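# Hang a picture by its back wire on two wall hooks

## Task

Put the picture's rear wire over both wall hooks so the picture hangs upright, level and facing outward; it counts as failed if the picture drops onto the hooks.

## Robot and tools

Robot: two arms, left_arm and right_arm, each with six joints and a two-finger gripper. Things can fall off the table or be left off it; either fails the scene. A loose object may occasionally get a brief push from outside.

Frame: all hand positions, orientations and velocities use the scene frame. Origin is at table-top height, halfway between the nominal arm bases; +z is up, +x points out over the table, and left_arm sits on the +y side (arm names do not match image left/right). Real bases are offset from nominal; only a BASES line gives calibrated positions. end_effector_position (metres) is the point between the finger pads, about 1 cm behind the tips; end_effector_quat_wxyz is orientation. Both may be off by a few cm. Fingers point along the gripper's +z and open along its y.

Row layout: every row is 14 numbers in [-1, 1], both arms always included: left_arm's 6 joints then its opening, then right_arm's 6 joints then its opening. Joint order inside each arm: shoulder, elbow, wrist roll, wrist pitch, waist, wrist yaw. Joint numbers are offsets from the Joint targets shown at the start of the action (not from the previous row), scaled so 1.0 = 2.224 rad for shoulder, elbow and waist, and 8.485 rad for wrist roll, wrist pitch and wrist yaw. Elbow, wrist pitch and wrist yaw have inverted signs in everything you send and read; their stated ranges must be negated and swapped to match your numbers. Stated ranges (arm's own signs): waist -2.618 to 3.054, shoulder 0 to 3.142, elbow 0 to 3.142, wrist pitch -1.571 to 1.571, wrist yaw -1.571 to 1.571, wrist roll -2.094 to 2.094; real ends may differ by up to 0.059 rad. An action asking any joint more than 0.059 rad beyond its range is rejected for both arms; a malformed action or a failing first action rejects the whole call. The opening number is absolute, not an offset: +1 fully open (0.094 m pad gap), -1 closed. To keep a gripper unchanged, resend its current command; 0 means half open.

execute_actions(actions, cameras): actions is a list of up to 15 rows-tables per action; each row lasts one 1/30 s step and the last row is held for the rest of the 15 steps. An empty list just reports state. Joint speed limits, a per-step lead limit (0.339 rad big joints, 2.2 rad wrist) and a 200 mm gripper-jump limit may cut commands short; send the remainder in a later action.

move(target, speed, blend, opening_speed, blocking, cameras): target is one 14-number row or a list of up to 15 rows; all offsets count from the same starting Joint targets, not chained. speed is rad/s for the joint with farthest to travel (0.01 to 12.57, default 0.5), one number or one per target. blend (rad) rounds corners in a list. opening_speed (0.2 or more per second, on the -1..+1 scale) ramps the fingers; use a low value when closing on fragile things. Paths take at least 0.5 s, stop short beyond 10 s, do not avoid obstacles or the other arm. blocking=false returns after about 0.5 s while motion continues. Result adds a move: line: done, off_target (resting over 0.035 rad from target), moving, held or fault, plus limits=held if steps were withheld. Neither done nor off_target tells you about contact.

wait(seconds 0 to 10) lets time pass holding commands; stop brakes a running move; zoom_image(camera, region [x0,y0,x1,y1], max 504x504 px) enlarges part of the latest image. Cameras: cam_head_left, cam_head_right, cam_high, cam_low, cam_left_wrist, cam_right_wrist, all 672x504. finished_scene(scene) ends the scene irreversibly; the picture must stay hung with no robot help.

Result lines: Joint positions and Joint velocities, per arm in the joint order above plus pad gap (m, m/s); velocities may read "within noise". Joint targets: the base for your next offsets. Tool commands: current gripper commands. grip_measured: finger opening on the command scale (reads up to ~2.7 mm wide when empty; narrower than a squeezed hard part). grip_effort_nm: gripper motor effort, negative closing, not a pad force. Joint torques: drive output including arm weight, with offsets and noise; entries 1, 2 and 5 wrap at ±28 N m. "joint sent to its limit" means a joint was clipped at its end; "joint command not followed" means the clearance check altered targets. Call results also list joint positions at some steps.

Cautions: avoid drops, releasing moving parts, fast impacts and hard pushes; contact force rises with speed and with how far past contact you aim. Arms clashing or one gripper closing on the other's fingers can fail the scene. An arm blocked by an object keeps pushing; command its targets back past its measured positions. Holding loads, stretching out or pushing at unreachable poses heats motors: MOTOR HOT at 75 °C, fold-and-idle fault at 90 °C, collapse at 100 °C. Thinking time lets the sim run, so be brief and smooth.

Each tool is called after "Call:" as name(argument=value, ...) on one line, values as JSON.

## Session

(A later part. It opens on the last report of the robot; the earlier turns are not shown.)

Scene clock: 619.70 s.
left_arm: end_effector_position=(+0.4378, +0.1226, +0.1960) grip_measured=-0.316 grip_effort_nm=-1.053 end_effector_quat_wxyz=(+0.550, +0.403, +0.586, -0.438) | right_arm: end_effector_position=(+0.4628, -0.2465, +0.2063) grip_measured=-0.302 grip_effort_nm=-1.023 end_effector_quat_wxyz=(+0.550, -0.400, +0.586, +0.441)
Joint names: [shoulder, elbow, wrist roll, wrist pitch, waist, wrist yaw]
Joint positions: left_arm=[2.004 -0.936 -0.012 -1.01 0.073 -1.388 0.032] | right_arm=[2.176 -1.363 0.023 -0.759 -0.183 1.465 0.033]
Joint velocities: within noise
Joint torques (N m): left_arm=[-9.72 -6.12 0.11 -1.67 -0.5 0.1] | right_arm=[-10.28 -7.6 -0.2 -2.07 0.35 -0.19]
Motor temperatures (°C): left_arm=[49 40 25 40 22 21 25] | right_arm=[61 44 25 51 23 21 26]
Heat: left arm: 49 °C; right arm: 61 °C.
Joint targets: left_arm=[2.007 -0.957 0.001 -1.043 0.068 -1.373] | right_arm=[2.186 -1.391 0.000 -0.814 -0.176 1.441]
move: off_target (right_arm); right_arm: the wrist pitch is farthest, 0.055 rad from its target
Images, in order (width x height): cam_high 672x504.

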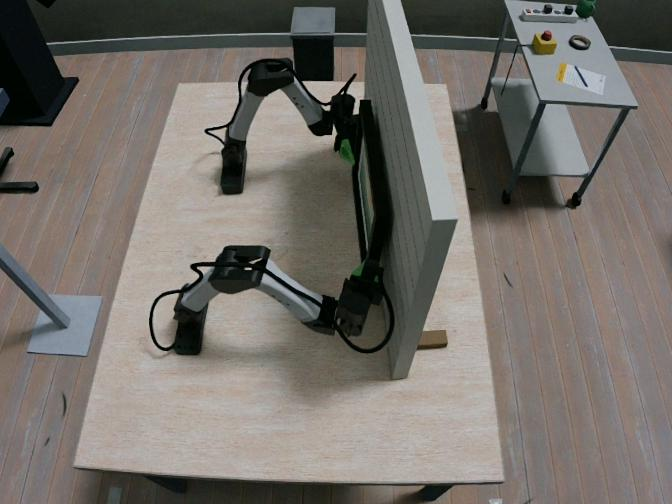

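Call:
move(target=[0.0193,-0.0072,0,-0.0062,-0.0009,0.0002,-0.42,0.0153,-0.0063,0,-0.0058,0.0012,-0.0006,-0.42], speed=0.05, cameras=["cam_high"])

Call:
zoom_image(camera="cam_high", region=[340, 90, 420, 230])

Scene clock: 635.40 s.
left_arm: end_effector_position=(+0.4440, +0.1223, +0.1942) grip_measured=-0.316 grip_effort_nm=-1.053 end_effector_quat_wxyz=(+0.562, +0.415, +0.573, -0.428) | right_arm: end_effector_position=(+0.4682, -0.2463, +0.2054) grip_measured=-0.302 grip_effort_nm=-1.023 end_effector_quat_wxyz=(+0.562, -0.412, +0.575, +0.429)
Joint names: [shoulder, elbow, wrist roll, wrist pitch, waist, wrist yaw]
Joint positions: left_arm=[2.042 -0.958 -0.012 -1.072 0.071 -1.387 0.032] | right_arm=[2.204 -1.384 0.026 -0.816 -0.18 1.462 0.033]
Joint velocities: within noise
Joint torques (N m): left_arm=[-9.32 -5.5 0.11 -1.55 -0.5 0.13] | right_arm=[-9.85 -7.09 -0.26 -1.96 0.32 -0.26]
Motor temperatures (°C): left_arm=[49 40 25 38 22 21 25] | right_arm=[58 45 25 50 23 21 26]
Heat: left arm: 49 °C; right arm: 58 °C.
Joint targets: left_arm=[2.050 -0.974 0.001 -1.096 0.066 -1.371] | right_arm=[2.220 -1.406 0.000 -0.863 -0.174 1.436]
move: off_target (right_arm); right_arm: the wrist pitch is farthest, 0.047 rad from its target
Images, in order (width x height): cam_high 672x504.

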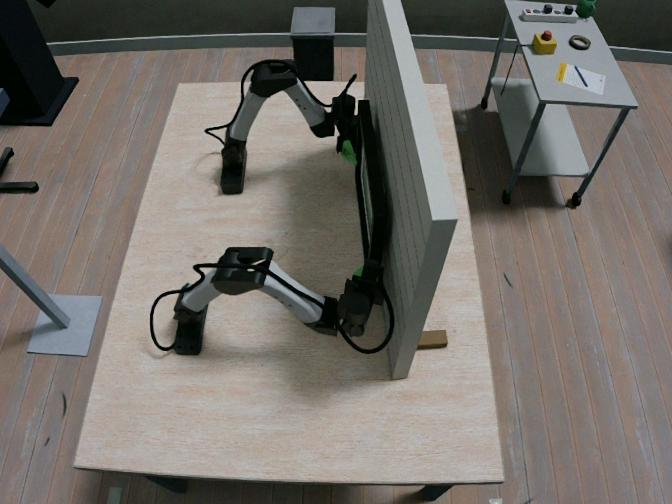

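Scaled by 3.600 from the camera's 672x504 image, which has a finer 960x720 frame.

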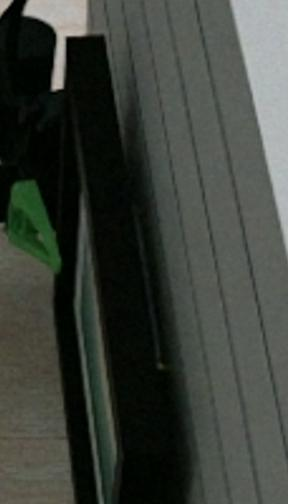

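Call:
zoom_image(camera="cam_high", region=[360, 135, 410, 205])

Scaled by 7.200 from the camera's 672x504 image, which has a finer 960x720 frame.

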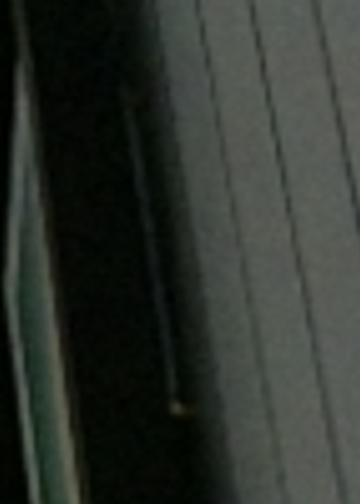

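Call:
move(target=[0.009,0.0112,0,-0.0035,0,0,-0.42,0.0081,0.0075,0,-0.0033,0,0,-0.42], speed=0.05, cameras=[])

Scene clock: 679.57 s.
left_arm: end_effector_position=(+0.4450, +0.1225, +0.1936) grip_measured=-0.316 grip_effort_nm=-1.053 end_effector_quat_wxyz=(+0.569, +0.419, +0.568, -0.422) | right_arm: end_effector_position=(+0.4694, -0.2465, +0.2046) grip_measured=-0.302 grip_effort_nm=-1.028 end_effector_quat_wxyz=(+0.567, -0.416, +0.571, +0.424)
Joint names: [shoulder, elbow, wrist roll, wrist pitch, waist, wrist yaw]
Joint positions: left_arm=[2.054 -0.958 -0.018 -1.112 0.071 -1.384 0.032] | right_arm=[2.213 -1.384 0.036 -0.854 -0.18 1.458 0.033]
Joint velocities: within noise
Joint torques (N m): left_arm=[-8.75 -3.47 0.15 -1.49 -0.5 0.12] | right_arm=[-9.2 -5.7 -0.32 -1.86 0.38 -0.22]
Motor temperatures (°C): left_arm=[45 40 25 37 22 21 25] | right_arm=[55 46 25 52 23 21 26]
Heat: left arm: 45 °C; right arm: 55 °C.
Joint targets: left_arm=[2.070 -0.949 0.001 -1.125 0.066 -1.372] | right_arm=[2.238 -1.389 0.000 -0.891 -0.174 1.436]
move: off_target (right_arm); right_arm: the wrist pitch is farthest, 0.037 rad from its target
No camera images: "cameras" was empty.

Call:
move(target=[0.0054,0.009,0,-0.002,0,0,-0.42,0.0054,0.0095,0,-0.0018,0,0,-0.42], speed=0.05, cameras=["cam_high"])

Call:
zoom_image(camera="cam_high", region=[360, 135, 410, 205])

Scene clock: 701.43 s.
left_arm: end_effector_position=(+0.4446, +0.1227, +0.1929) grip_measured=-0.317 grip_effort_nm=-1.053 end_effector_quat_wxyz=(+0.573, +0.419, +0.567, -0.418) | right_arm: end_effector_position=(+0.4701, -0.2467, +0.2041) grip_measured=-0.302 grip_effort_nm=-1.028 end_effector_quat_wxyz=(+0.570, -0.417, +0.569, +0.421)
Joint names: [shoulder, elbow, wrist roll, wrist pitch, waist, wrist yaw]
Joint positions: left_arm=[2.058 -0.95 -0.028 -1.142 0.071 -1.378 0.032] | right_arm=[2.219 -1.384 0.044 -0.876 -0.18 1.456 0.033]
Joint velocities: within noise
Joint torques (N m): left_arm=[-7.99 -2.48 0.3 -1.34 -0.5 0.08] | right_arm=[-8.69 -4.08 -0.41 -1.79 0.32 -0.23]
Motor temperatures (°C): left_arm=[46 39 25 37 22 21 25] | right_arm=[57 45 25 50 23 21 26]
Heat: left arm: 46 °C; right arm: 57 °C.
Joint targets: left_arm=[2.082 -0.929 0.001 -1.142 0.066 -1.372] | right_arm=[2.250 -1.368 0.000 -0.906 -0.174 1.436]
move: off_target (right_arm); right_arm: the wrist roll is farthest, 0.044 rad from its target
Images, in order (width x height): cam_high 672x504.

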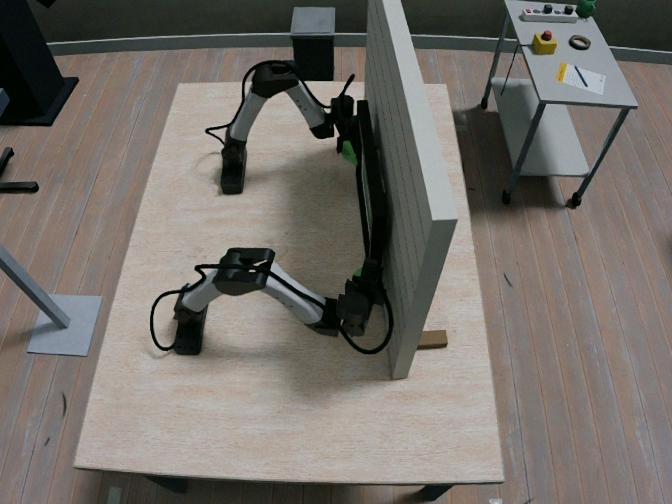

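Scaled by 7.200 from the camera's 672x504 image, which has a finer 960x720 frame.

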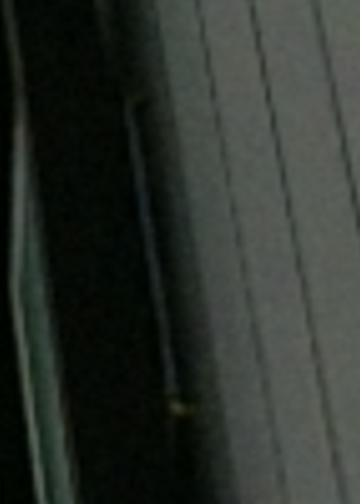

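Call:
move(target=[-0.0148,0,-0.0024,0.0028,0,0,-0.42,-0.0184,0.0027,0.0035,0.0035,0,0,-0.42], speed=0.05, cameras=[])

Scene clock: 751.33 s.
left_arm: end_effector_position=(+0.4446, +0.1227, +0.1929) grip_measured=-0.317 grip_effort_nm=-1.053 end_effector_quat_wxyz=(+0.570, +0.415, +0.569, -0.422) | right_arm: end_effector_position=(+0.4699, -0.2467, +0.2036) grip_measured=-0.302 grip_effort_nm=-1.028 end_effector_quat_wxyz=(+0.566, -0.412, +0.572, +0.426)
Joint names: [shoulder, elbow, wrist roll, wrist pitch, waist, wrist yaw]
Joint positions: left_arm=[2.058 -0.95 -0.041 -1.143 0.071 -1.378 0.032] | right_arm=[2.219 -1.382 0.061 -0.877 -0.18 1.456 0.033]
Joint velocities: within noise
Joint torques (N m): left_arm=[-11.07 -2.51 0.22 -1.12 -0.51 0.08] | right_arm=[-12.1 -3.7 -0.31 -1.46 0.32 -0.23]
Motor temperatures (°C): left_arm=[43 37 25 34 22 21 25] | right_arm=[56 41 25 48 23 21 26]
Heat: left arm: 43 °C; right arm: 56 °C.
Joint targets: left_arm=[2.049 -0.929 -0.019 -1.119 0.066 -1.371] | right_arm=[2.209 -1.362 0.030 -0.876 -0.174 1.436]
move: done
No camera images: "cameras" was empty.

Call:
move(target=[-0.0054,0.0099,0,-0.0009,0,0,-0.42,-0.0054,0.0108,0,-0.0009,0,0,-0.42], speed=0.04, cameras=[])

Scene clock: 773.43 s.
left_arm: end_effector_position=(+0.4412, +0.1224, +0.1938) grip_measured=-0.317 grip_effort_nm=-1.053 end_effector_quat_wxyz=(+0.569, +0.412, +0.572, -0.424) | right_arm: end_effector_position=(+0.4674, -0.2463, +0.2025) grip_measured=-0.302 grip_effort_nm=-1.028 end_effector_quat_wxyz=(+0.564, -0.408, +0.576, +0.429)
Joint names: [shoulder, elbow, wrist roll, wrist pitch, waist, wrist yaw]
Joint positions: left_arm=[2.045 -0.933 -0.047 -1.143 0.071 -1.376 0.032] | right_arm=[2.212 -1.365 0.07 -0.882 -0.18 1.454 0.033]
Joint velocities: within noise
Joint torques (N m): left_arm=[-10.81 -2.1 0.29 -1.18 -0.51 0.06] | right_arm=[-12.42 -3.14 -0.35 -1.5 0.32 -0.19]
Motor temperatures (°C): left_arm=[44 36 25 33 22 21 25] | right_arm=[60 40 25 47 23 21 26]
Heat: left arm: 44 °C; right arm: 60 °C.
Joint targets: left_arm=[2.037 -0.907 -0.019 -1.126 0.066 -1.371] | right_arm=[2.197 -1.338 0.029 -0.884 -0.174 1.436]
move: off_target (right_arm); right_arm: the wrist roll is farthest, 0.040 rad from its target
No camera images: "cameras" was empty.

Call:
move(target=[0.0036,0,-0.0033,0,0,0,-0.42,0.0067,0,0.0048,0,0,0,-0.42], speed=0.05, cameras=["cam_head_left", "cam_high", "cam_right_wrist"])

Call:
zoom_image(camera="cam_high", region=[360, 135, 410, 205])

Scene clock: 785.00 s.
left_arm: end_effector_position=(+0.4411, +0.1224, +0.1937) grip_measured=-0.317 grip_effort_nm=-1.053 end_effector_quat_wxyz=(+0.565, +0.407, +0.575, -0.429) | right_arm: end_effector_position=(+0.4671, -0.2462, +0.2025) grip_measured=-0.302 grip_effort_nm=-1.023 end_effector_quat_wxyz=(+0.560, -0.402, +0.579, +0.435)
Joint names: [shoulder, elbow, wrist roll, wrist pitch, waist, wrist yaw]
Joint positions: left_arm=[2.045 -0.933 -0.064 -1.143 0.071 -1.376 0.032] | right_arm=[2.212 -1.363 0.094 -0.889 -0.18 1.454 0.033]
Joint velocities: within noise
Joint torques (N m): left_arm=[-10.04 -2.11 0.14 -1.18 -0.5 0.05] | right_arm=[-11.17 -3.36 -0.23 -1.43 0.27 -0.22]
Motor temperatures (°C): left_arm=[47 36 25 33 22 21 25] | right_arm=[61 39 25 47 23 21 26]
Heat: left arm: 47 °C; right arm: 61 °C.
Joint targets: left_arm=[2.045 -0.907 -0.047 -1.126 0.066 -1.371] | right_arm=[2.212 -1.338 0.070 -0.884 -0.174 1.436]
move: done
Images, in order (width x height): cam_head_left 672x504, cam_high 672x504, cam_right_wrist 672x504.

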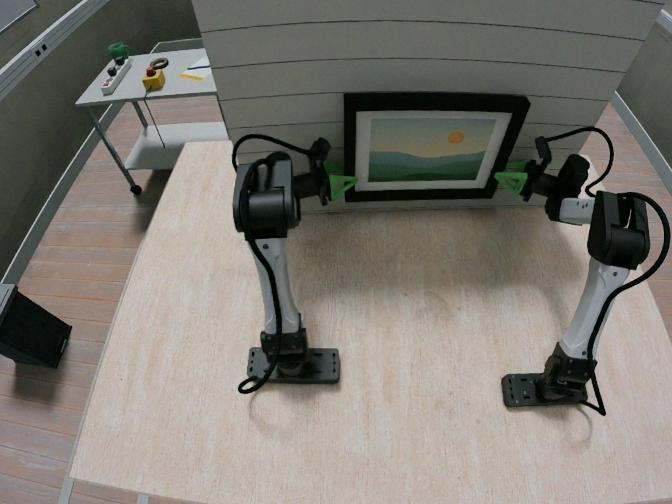

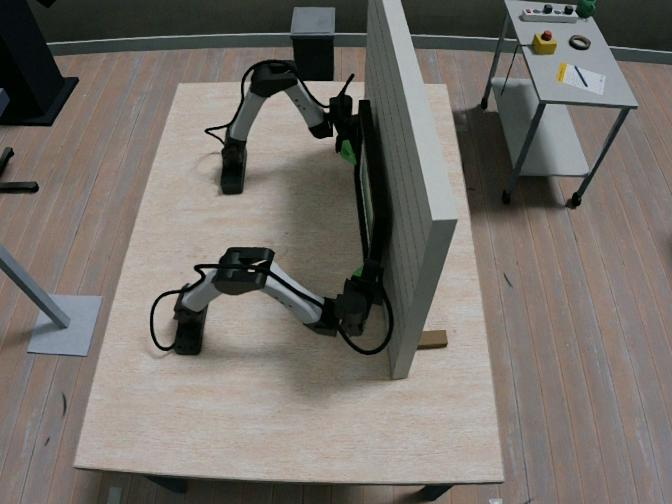

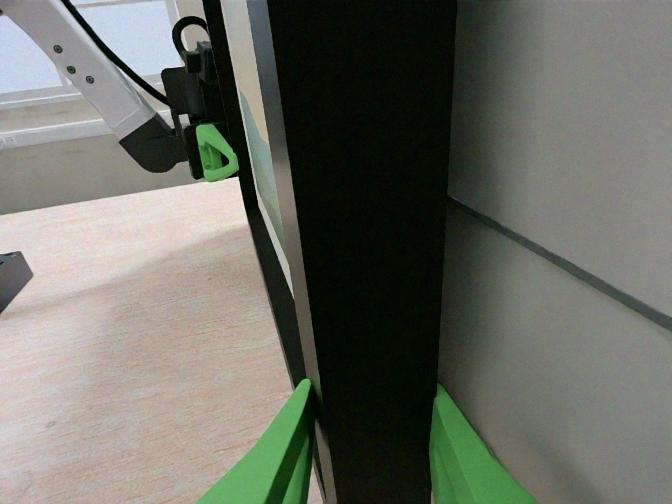

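Scaled by 7.200 from the camera's 672x504 image, which has a finer 960x720 frame.

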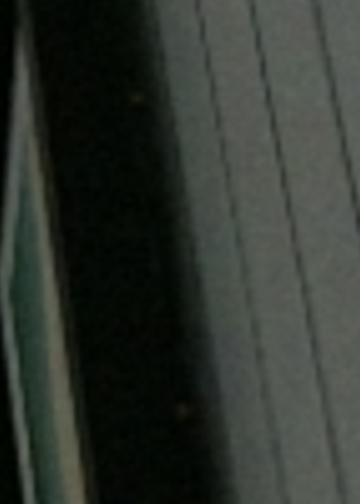

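Call:
move(target=[[0,0,-0.002,0,0,0,-0.42,0,0,0.0028,0,0,0,-0.42],[0,0,-0.002,0,0,0,-0.15,0,0,0.0028,0,0,0,-0.15]], speed=0.05, opening_speed=0.2, cameras=["cam_head_left", "cam_high", "cam_right_wrist", "cam_left_wrist"])

Call:
zoom_image(camera="cam_high", region=[360, 135, 410, 205])

Scene clock: 812.90 s.
left_arm: end_effector_position=(+0.4384, +0.1225, +0.1847) grip_measured=-0.151 grip_effort_nm=0.056 end_effector_quat_wxyz=(+0.552, +0.388, +0.592, -0.441) | right_arm: end_effector_position=(+0.4647, -0.2446, +0.1954) grip_measured=-0.151 grip_effort_nm=0.076 end_effector_quat_wxyz=(+0.549, -0.389, +0.590, +0.446)
Joint names: [shoulder, elbow, wrist roll, wrist pitch, waist, wrist yaw]
Joint positions: left_arm=[2.045 -0.909 -0.078 -1.119 0.071 -1.365 0.04] | right_arm=[2.212 -1.341 0.112 -0.883 -0.178 1.449 0.04]
Joint velocities: within noise
Joint torques (N m): left_arm=[-10.02 -3.95 0.11 -1.44 -0.5 -0.08] | right_arm=[-11.07 -4.9 -0.14 -1.54 -0.01 -0.11]
Motor temperatures (°C): left_arm=[48 35 25 32 22 21 25] | right_arm=[62 39 25 46 23 21 26]
Heat: left arm: 48 °C; right arm: 62 °C.
Joint targets: left_arm=[2.045 -0.907 -0.064 -1.126 0.066 -1.371] | right_arm=[2.212 -1.338 0.094 -0.884 -0.174 1.436]
move: done
Images, in order (width x height): cam_head_left 672x504, cam_high 672x504, cam_left_wrist 672x504, cam_right_wrist 672x504.

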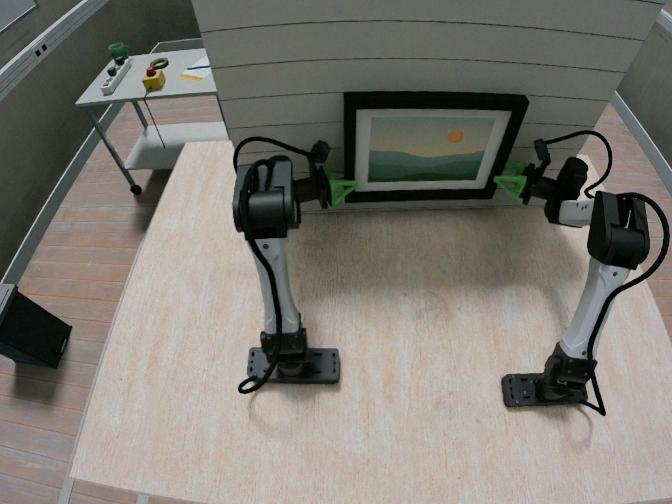

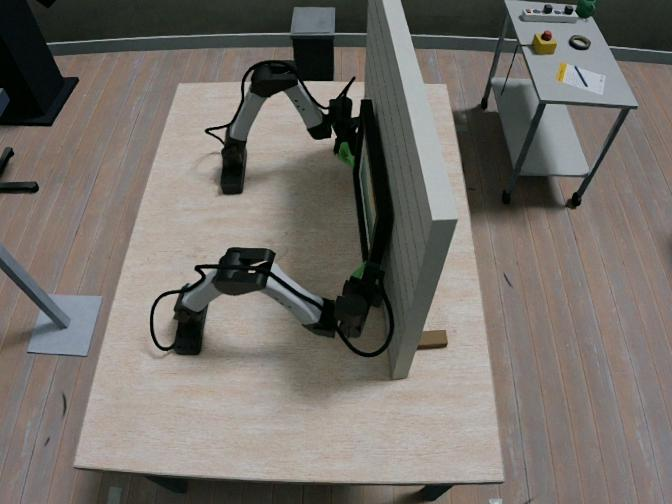

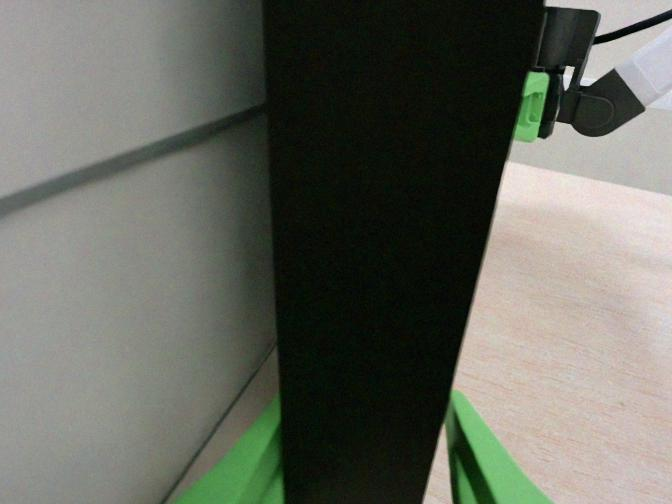

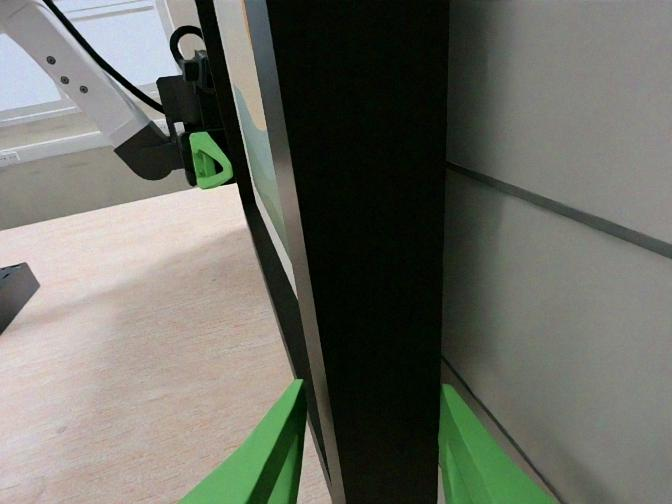

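Scaled by 7.200 from the camera's 672x504 image, which has a finer 960x720 frame.

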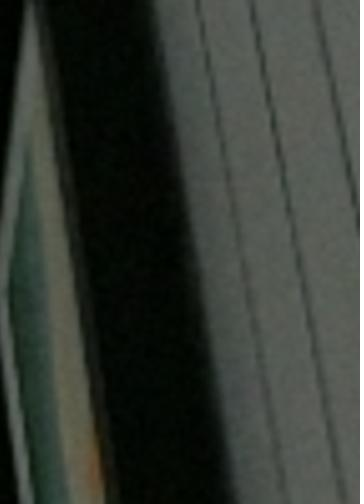

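Call:
move(target=[[0,0,0,0,0,0,0.1,0,0,0,0,0,0,0.1],[0,0.0135,0,-0.0035,0,0.0118,0.1,0,0.0135,0,-0.0035,0,-0.0118,0.1]], speed=0.05, opening_speed=0.2, cameras=["cam_head_left", "cam_high", "cam_right_wrist", "cam_left_wrist"])

Scene clock: 888.23 s.
left_arm: end_effector_position=(+0.4463, +0.1270, +0.1773) grip_measured=+0.099 grip_effort_nm=0.046 end_effector_quat_wxyz=(+0.564, +0.358, +0.614, -0.421) | right_arm: end_effector_position=(+0.4747, -0.2491, +0.1860) grip_measured=+0.099 grip_effort_nm=0.076 end_effector_quat_wxyz=(+0.561, -0.353, +0.614, +0.428)
Joint names: [shoulder, elbow, wrist roll, wrist pitch, waist, wrist yaw]
Joint positions: left_arm=[2.045 -0.88 -0.078 -1.127 0.071 -1.279 0.052] | right_arm=[2.212 -1.311 0.112 -0.882 -0.178 1.358 0.052]
Joint velocities: within noise
Joint torques (N m): left_arm=[-9.87 -3.82 0.11 -1.69 -0.5 0] | right_arm=[-11.06 -4.92 -0.16 -1.91 0.13 -0.2]
Motor temperatures (°C): left_arm=[49 35 25 33 22 21 23] | right_arm=[62 39 25 46 23 21 24]
Heat: left arm: 49 °C; right arm: 62 °C.
Joint targets: left_arm=[2.045 -0.877 -0.064 -1.156 0.066 -1.271] | right_arm=[2.212 -1.308 0.094 -0.914 -0.174 1.336]
move: done
Images, in order (width x height): cam_head_left 672x504, cam_high 672x504, cam_left_wrist 672x504, cam_right_wrist 672x504.

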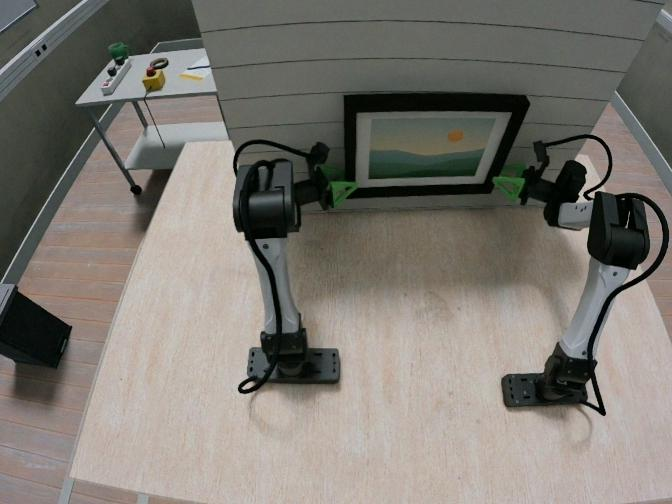

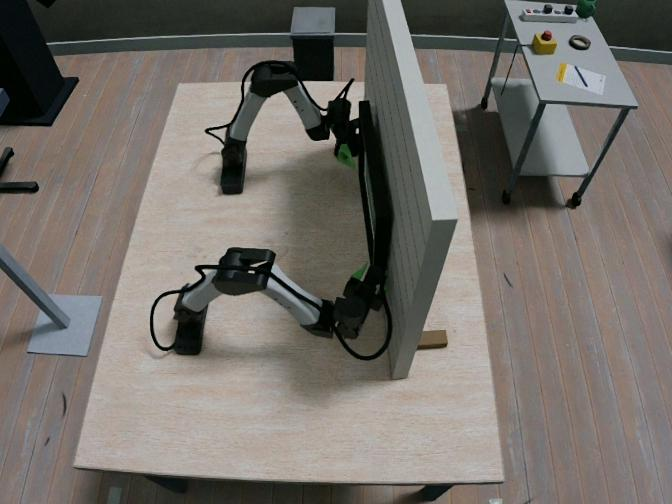

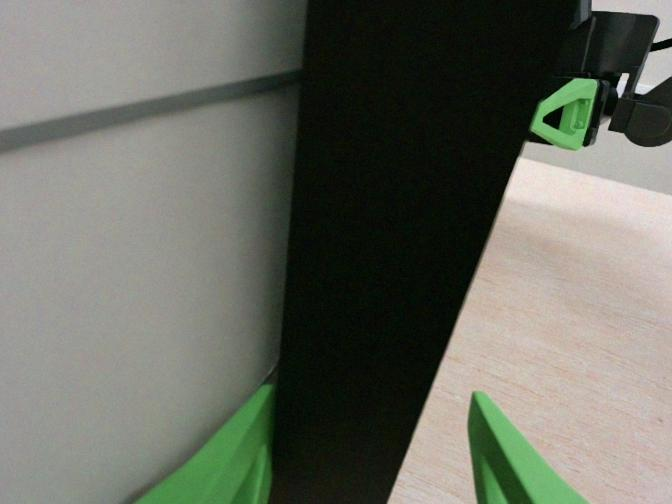

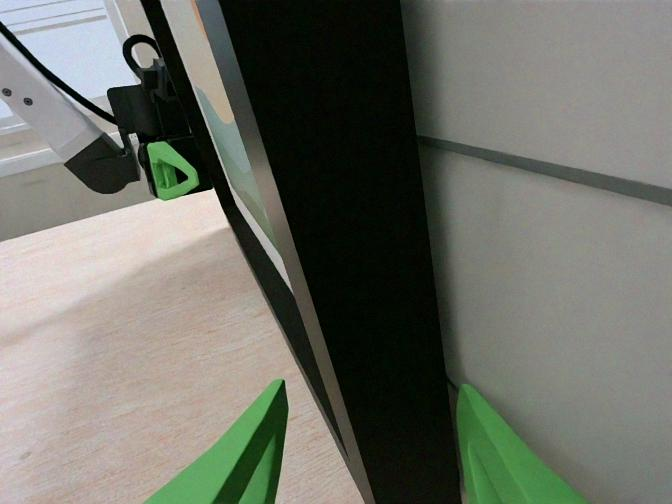

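Call:
move(target=[0,0,0,0,0.0486,-0.0071,0.1,0,0,0,0,-0.0414,0.0041,0.1], speed=0.06, cameras=["cam_head_left", "cam_head_right", "cam_high", "cam_right_wrist", "cam_left_wrist"])

Call:
zoom_image(camera="cam_high", region=[350, 110, 400, 220])

Scene clock: 913.80 s.
left_arm: end_effector_position=(+0.4459, +0.1638, +0.1778) grip_measured=+0.099 grip_effort_nm=0.056 end_effector_quat_wxyz=(+0.571, +0.347, +0.619, -0.412) | right_arm: end_effector_position=(+0.4791, -0.2918, +0.1858) grip_measured=+0.099 grip_effort_nm=0.076 end_effector_quat_wxyz=(+0.578, -0.327, +0.629, +0.405)
Joint names: [shoulder, elbow, wrist roll, wrist pitch, waist, wrist yaw]
Joint positions: left_arm=[2.045 -0.88 -0.078 -1.128 0.166 -1.342 0.052] | right_arm=[2.212 -1.31 0.112 -0.882 -0.261 1.358 0.052]
Joint velocities: within noise
Joint torques (N m): left_arm=[-9.84 -3.78 0.11 -1.64 0.73 0.07] | right_arm=[-11.04 -5 -0.17 -1.92 -0.7 0.21]
Motor temperatures (°C): left_arm=[49 36 25 34 22 21 23] | right_arm=[62 38 25 48 23 21 24]
Heat: left arm: 49 °C; right arm: 62 °C.
Joint targets: left_arm=[2.045 -0.877 -0.064 -1.156 0.174 -1.331] | right_arm=[2.212 -1.308 0.094 -0.914 -0.266 1.371]
move: done
Images, in order (width x height): cam_head_left 672x504, cam_head_right 672x504, cam_high 672x504, cam_left_wrist 672x504, cam_right_wrist 672x504.

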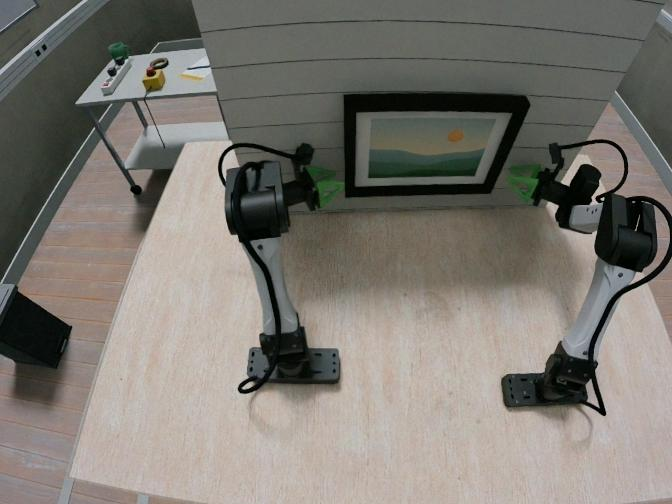

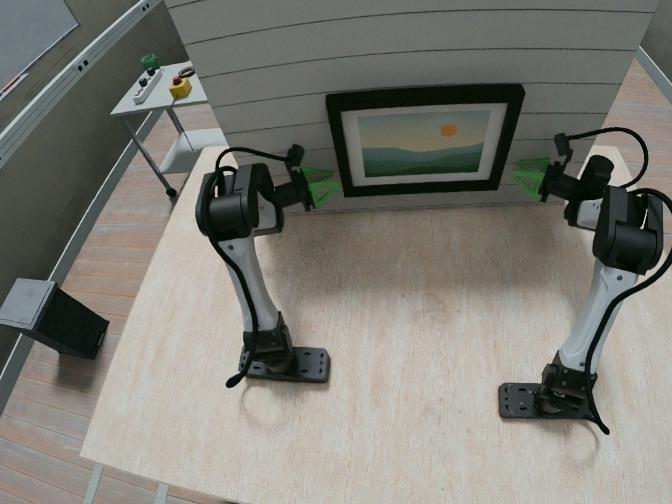

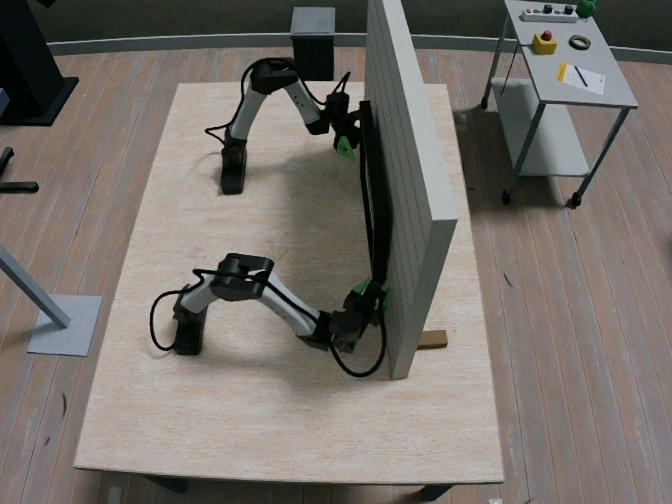

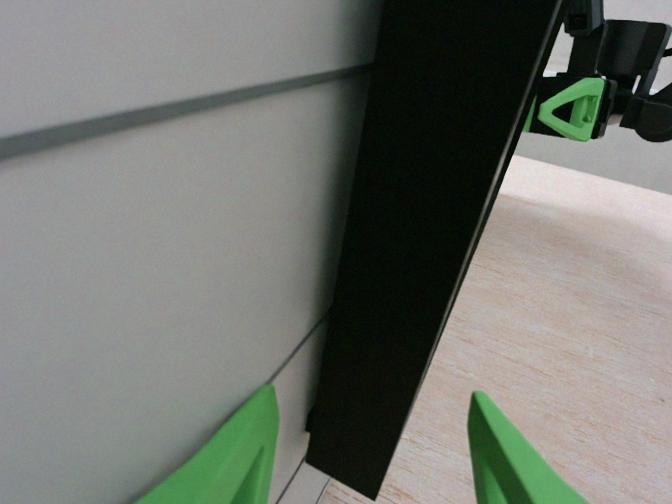

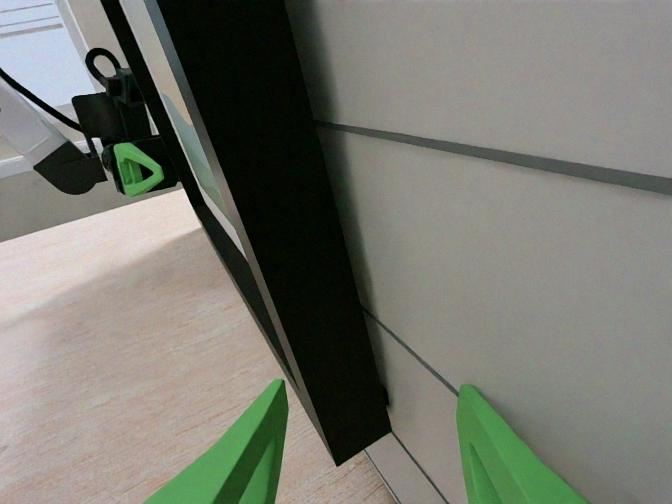

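Scaled by 4.582 from the camera's 672x504 image, which has a finer 960x720 frame.

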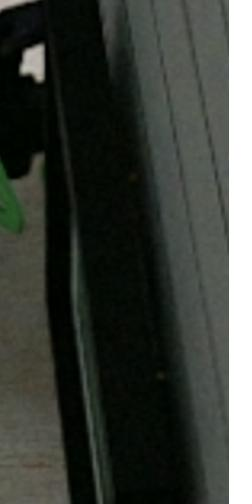

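Call:
zoom_image(camera="cam_head_left", region=[290, 60, 570, 230])

Call:
zoom_image(camera="cam_head_right", region=[270, 50, 570, 230])

Scaled by 1.800 from the camera's 672x504 image, which has a finer 960x720 frame.

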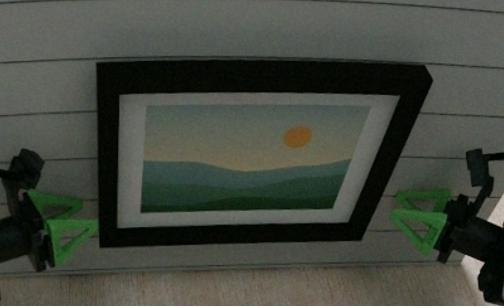

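Scaled by 1.680 from the camera's 672x504 image, which has a finer 960x720 frame.

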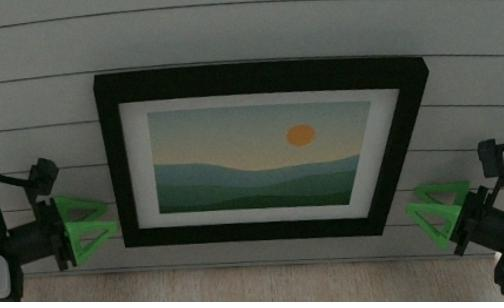

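Call:
zoom_image(camera="cam_head_left", region=[335, 150, 515, 220])

Call:
zoom_image(camera="cam_head_right", region=[335, 150, 515, 220])

Scaled by 2.800 from the camera's 672x504 image, which has a finer 960x720 frame.

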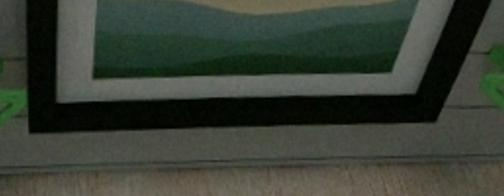

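Scaled by 2.800 from the camera's 672x504 image, which has a finer 960x720 frame.

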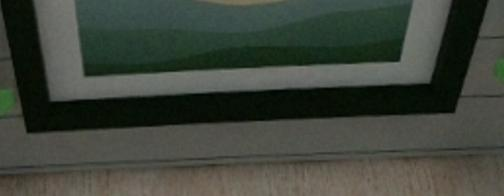

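Call:
move(target=[[0,0,0,0,0.027,0,0.1,0,0,0,0,-0.027,0,0.1],[-0.2,0.06,0,0,0.05,0,0.1,-0.2,0.06,0,0,-0.05,0,0.1]], speed=[0.1, 0.4], cameras=["cam_head_left", "cam_head_right", "cam_high"])

Call:
zoom_image(camera="cam_high", region=[350, 90, 410, 230])

Call:
zoom_image(camera="cam_head_right", region=[290, 60, 570, 230])

Scene clock: 966.63 s.
left_arm: end_effector_position=(+0.3958, +0.1946, +0.2906) grip_measured=+0.099 grip_effort_nm=0.046 end_effector_quat_wxyz=(+0.662, +0.388, +0.566, -0.302) | right_arm: end_effector_position=(+0.4175, -0.3235, +0.3225) grip_measured=+0.099 grip_effort_nm=0.076 end_effector_quat_wxyz=(+0.662, -0.370, +0.579, +0.298)
Joint names: [shoulder, elbow, wrist roll, wrist pitch, waist, wrist yaw]
Joint positions: left_arm=[1.623 -0.745 -0.078 -1.135 0.28 -1.342 0.052] | right_arm=[1.801 -1.177 0.112 -0.888 -0.371 1.361 0.052]
Joint velocities: within noise
Joint torques (N m): left_arm=[-9.33 -4.77 0.09 -1.45 0.49 0.22] | right_arm=[-11.3 -5.55 -0.14 -1.7 -0.85 -0.01]
Motor temperatures (°C): left_arm=[49 35 25 34 22 21 22] | right_arm=[63 38 25 48 23 21 24]
Heat: left arm: 49 °C; right arm: 63 °C.
Joint targets: left_arm=[1.600 -0.743 -0.064 -1.156 0.285 -1.332] | right_arm=[1.767 -1.174 0.094 -0.914 -0.377 1.371]
move: done
Images, in order (width x height): cam_head_left 672x504, cam_head_right 672x504, cam_high 672x504.

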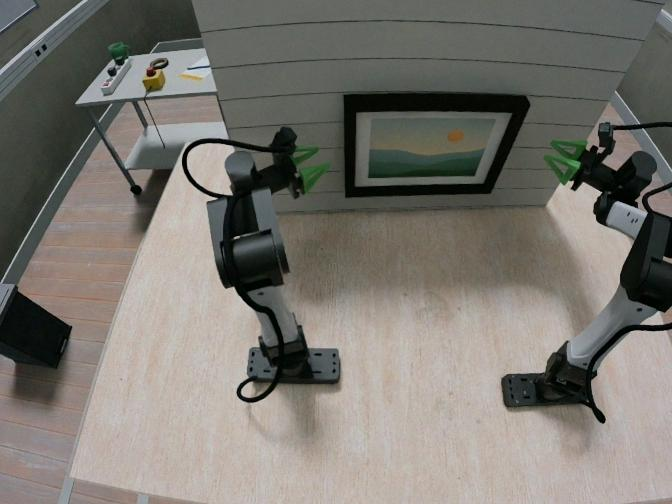

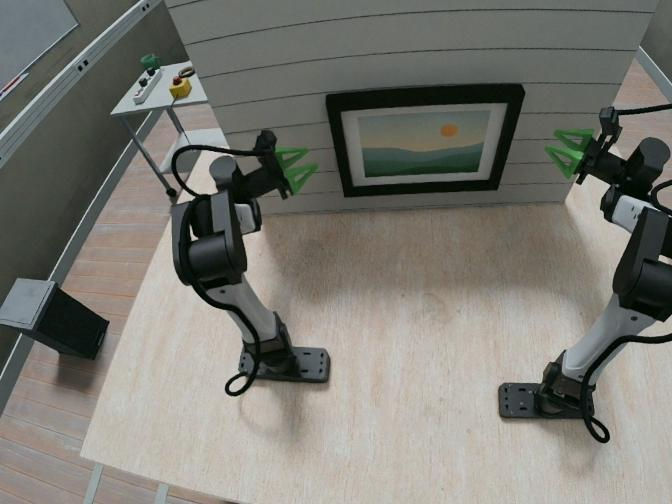

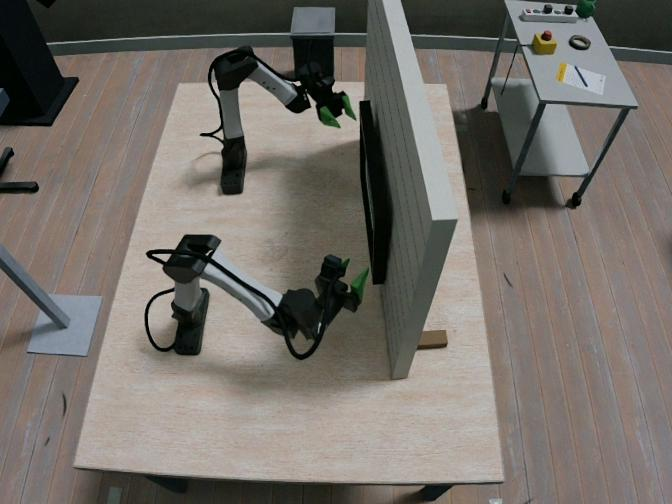

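Scaled by 3.600 from the camera's 672x504 image, which has a finer 960x720 frame.

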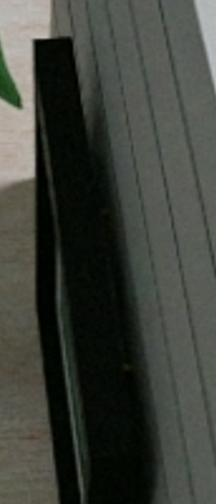

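Scaled by 1.800 from the camera's 672x504 image, which has a finer 960x720 frame.

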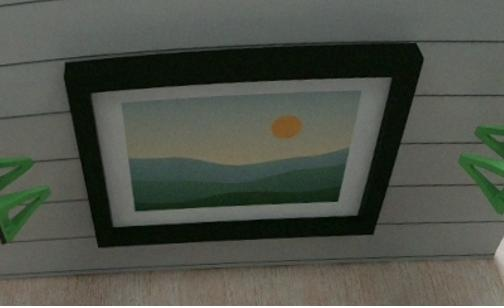

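Call:
finished_scene(scene=2)

The scene is finished: the task was done.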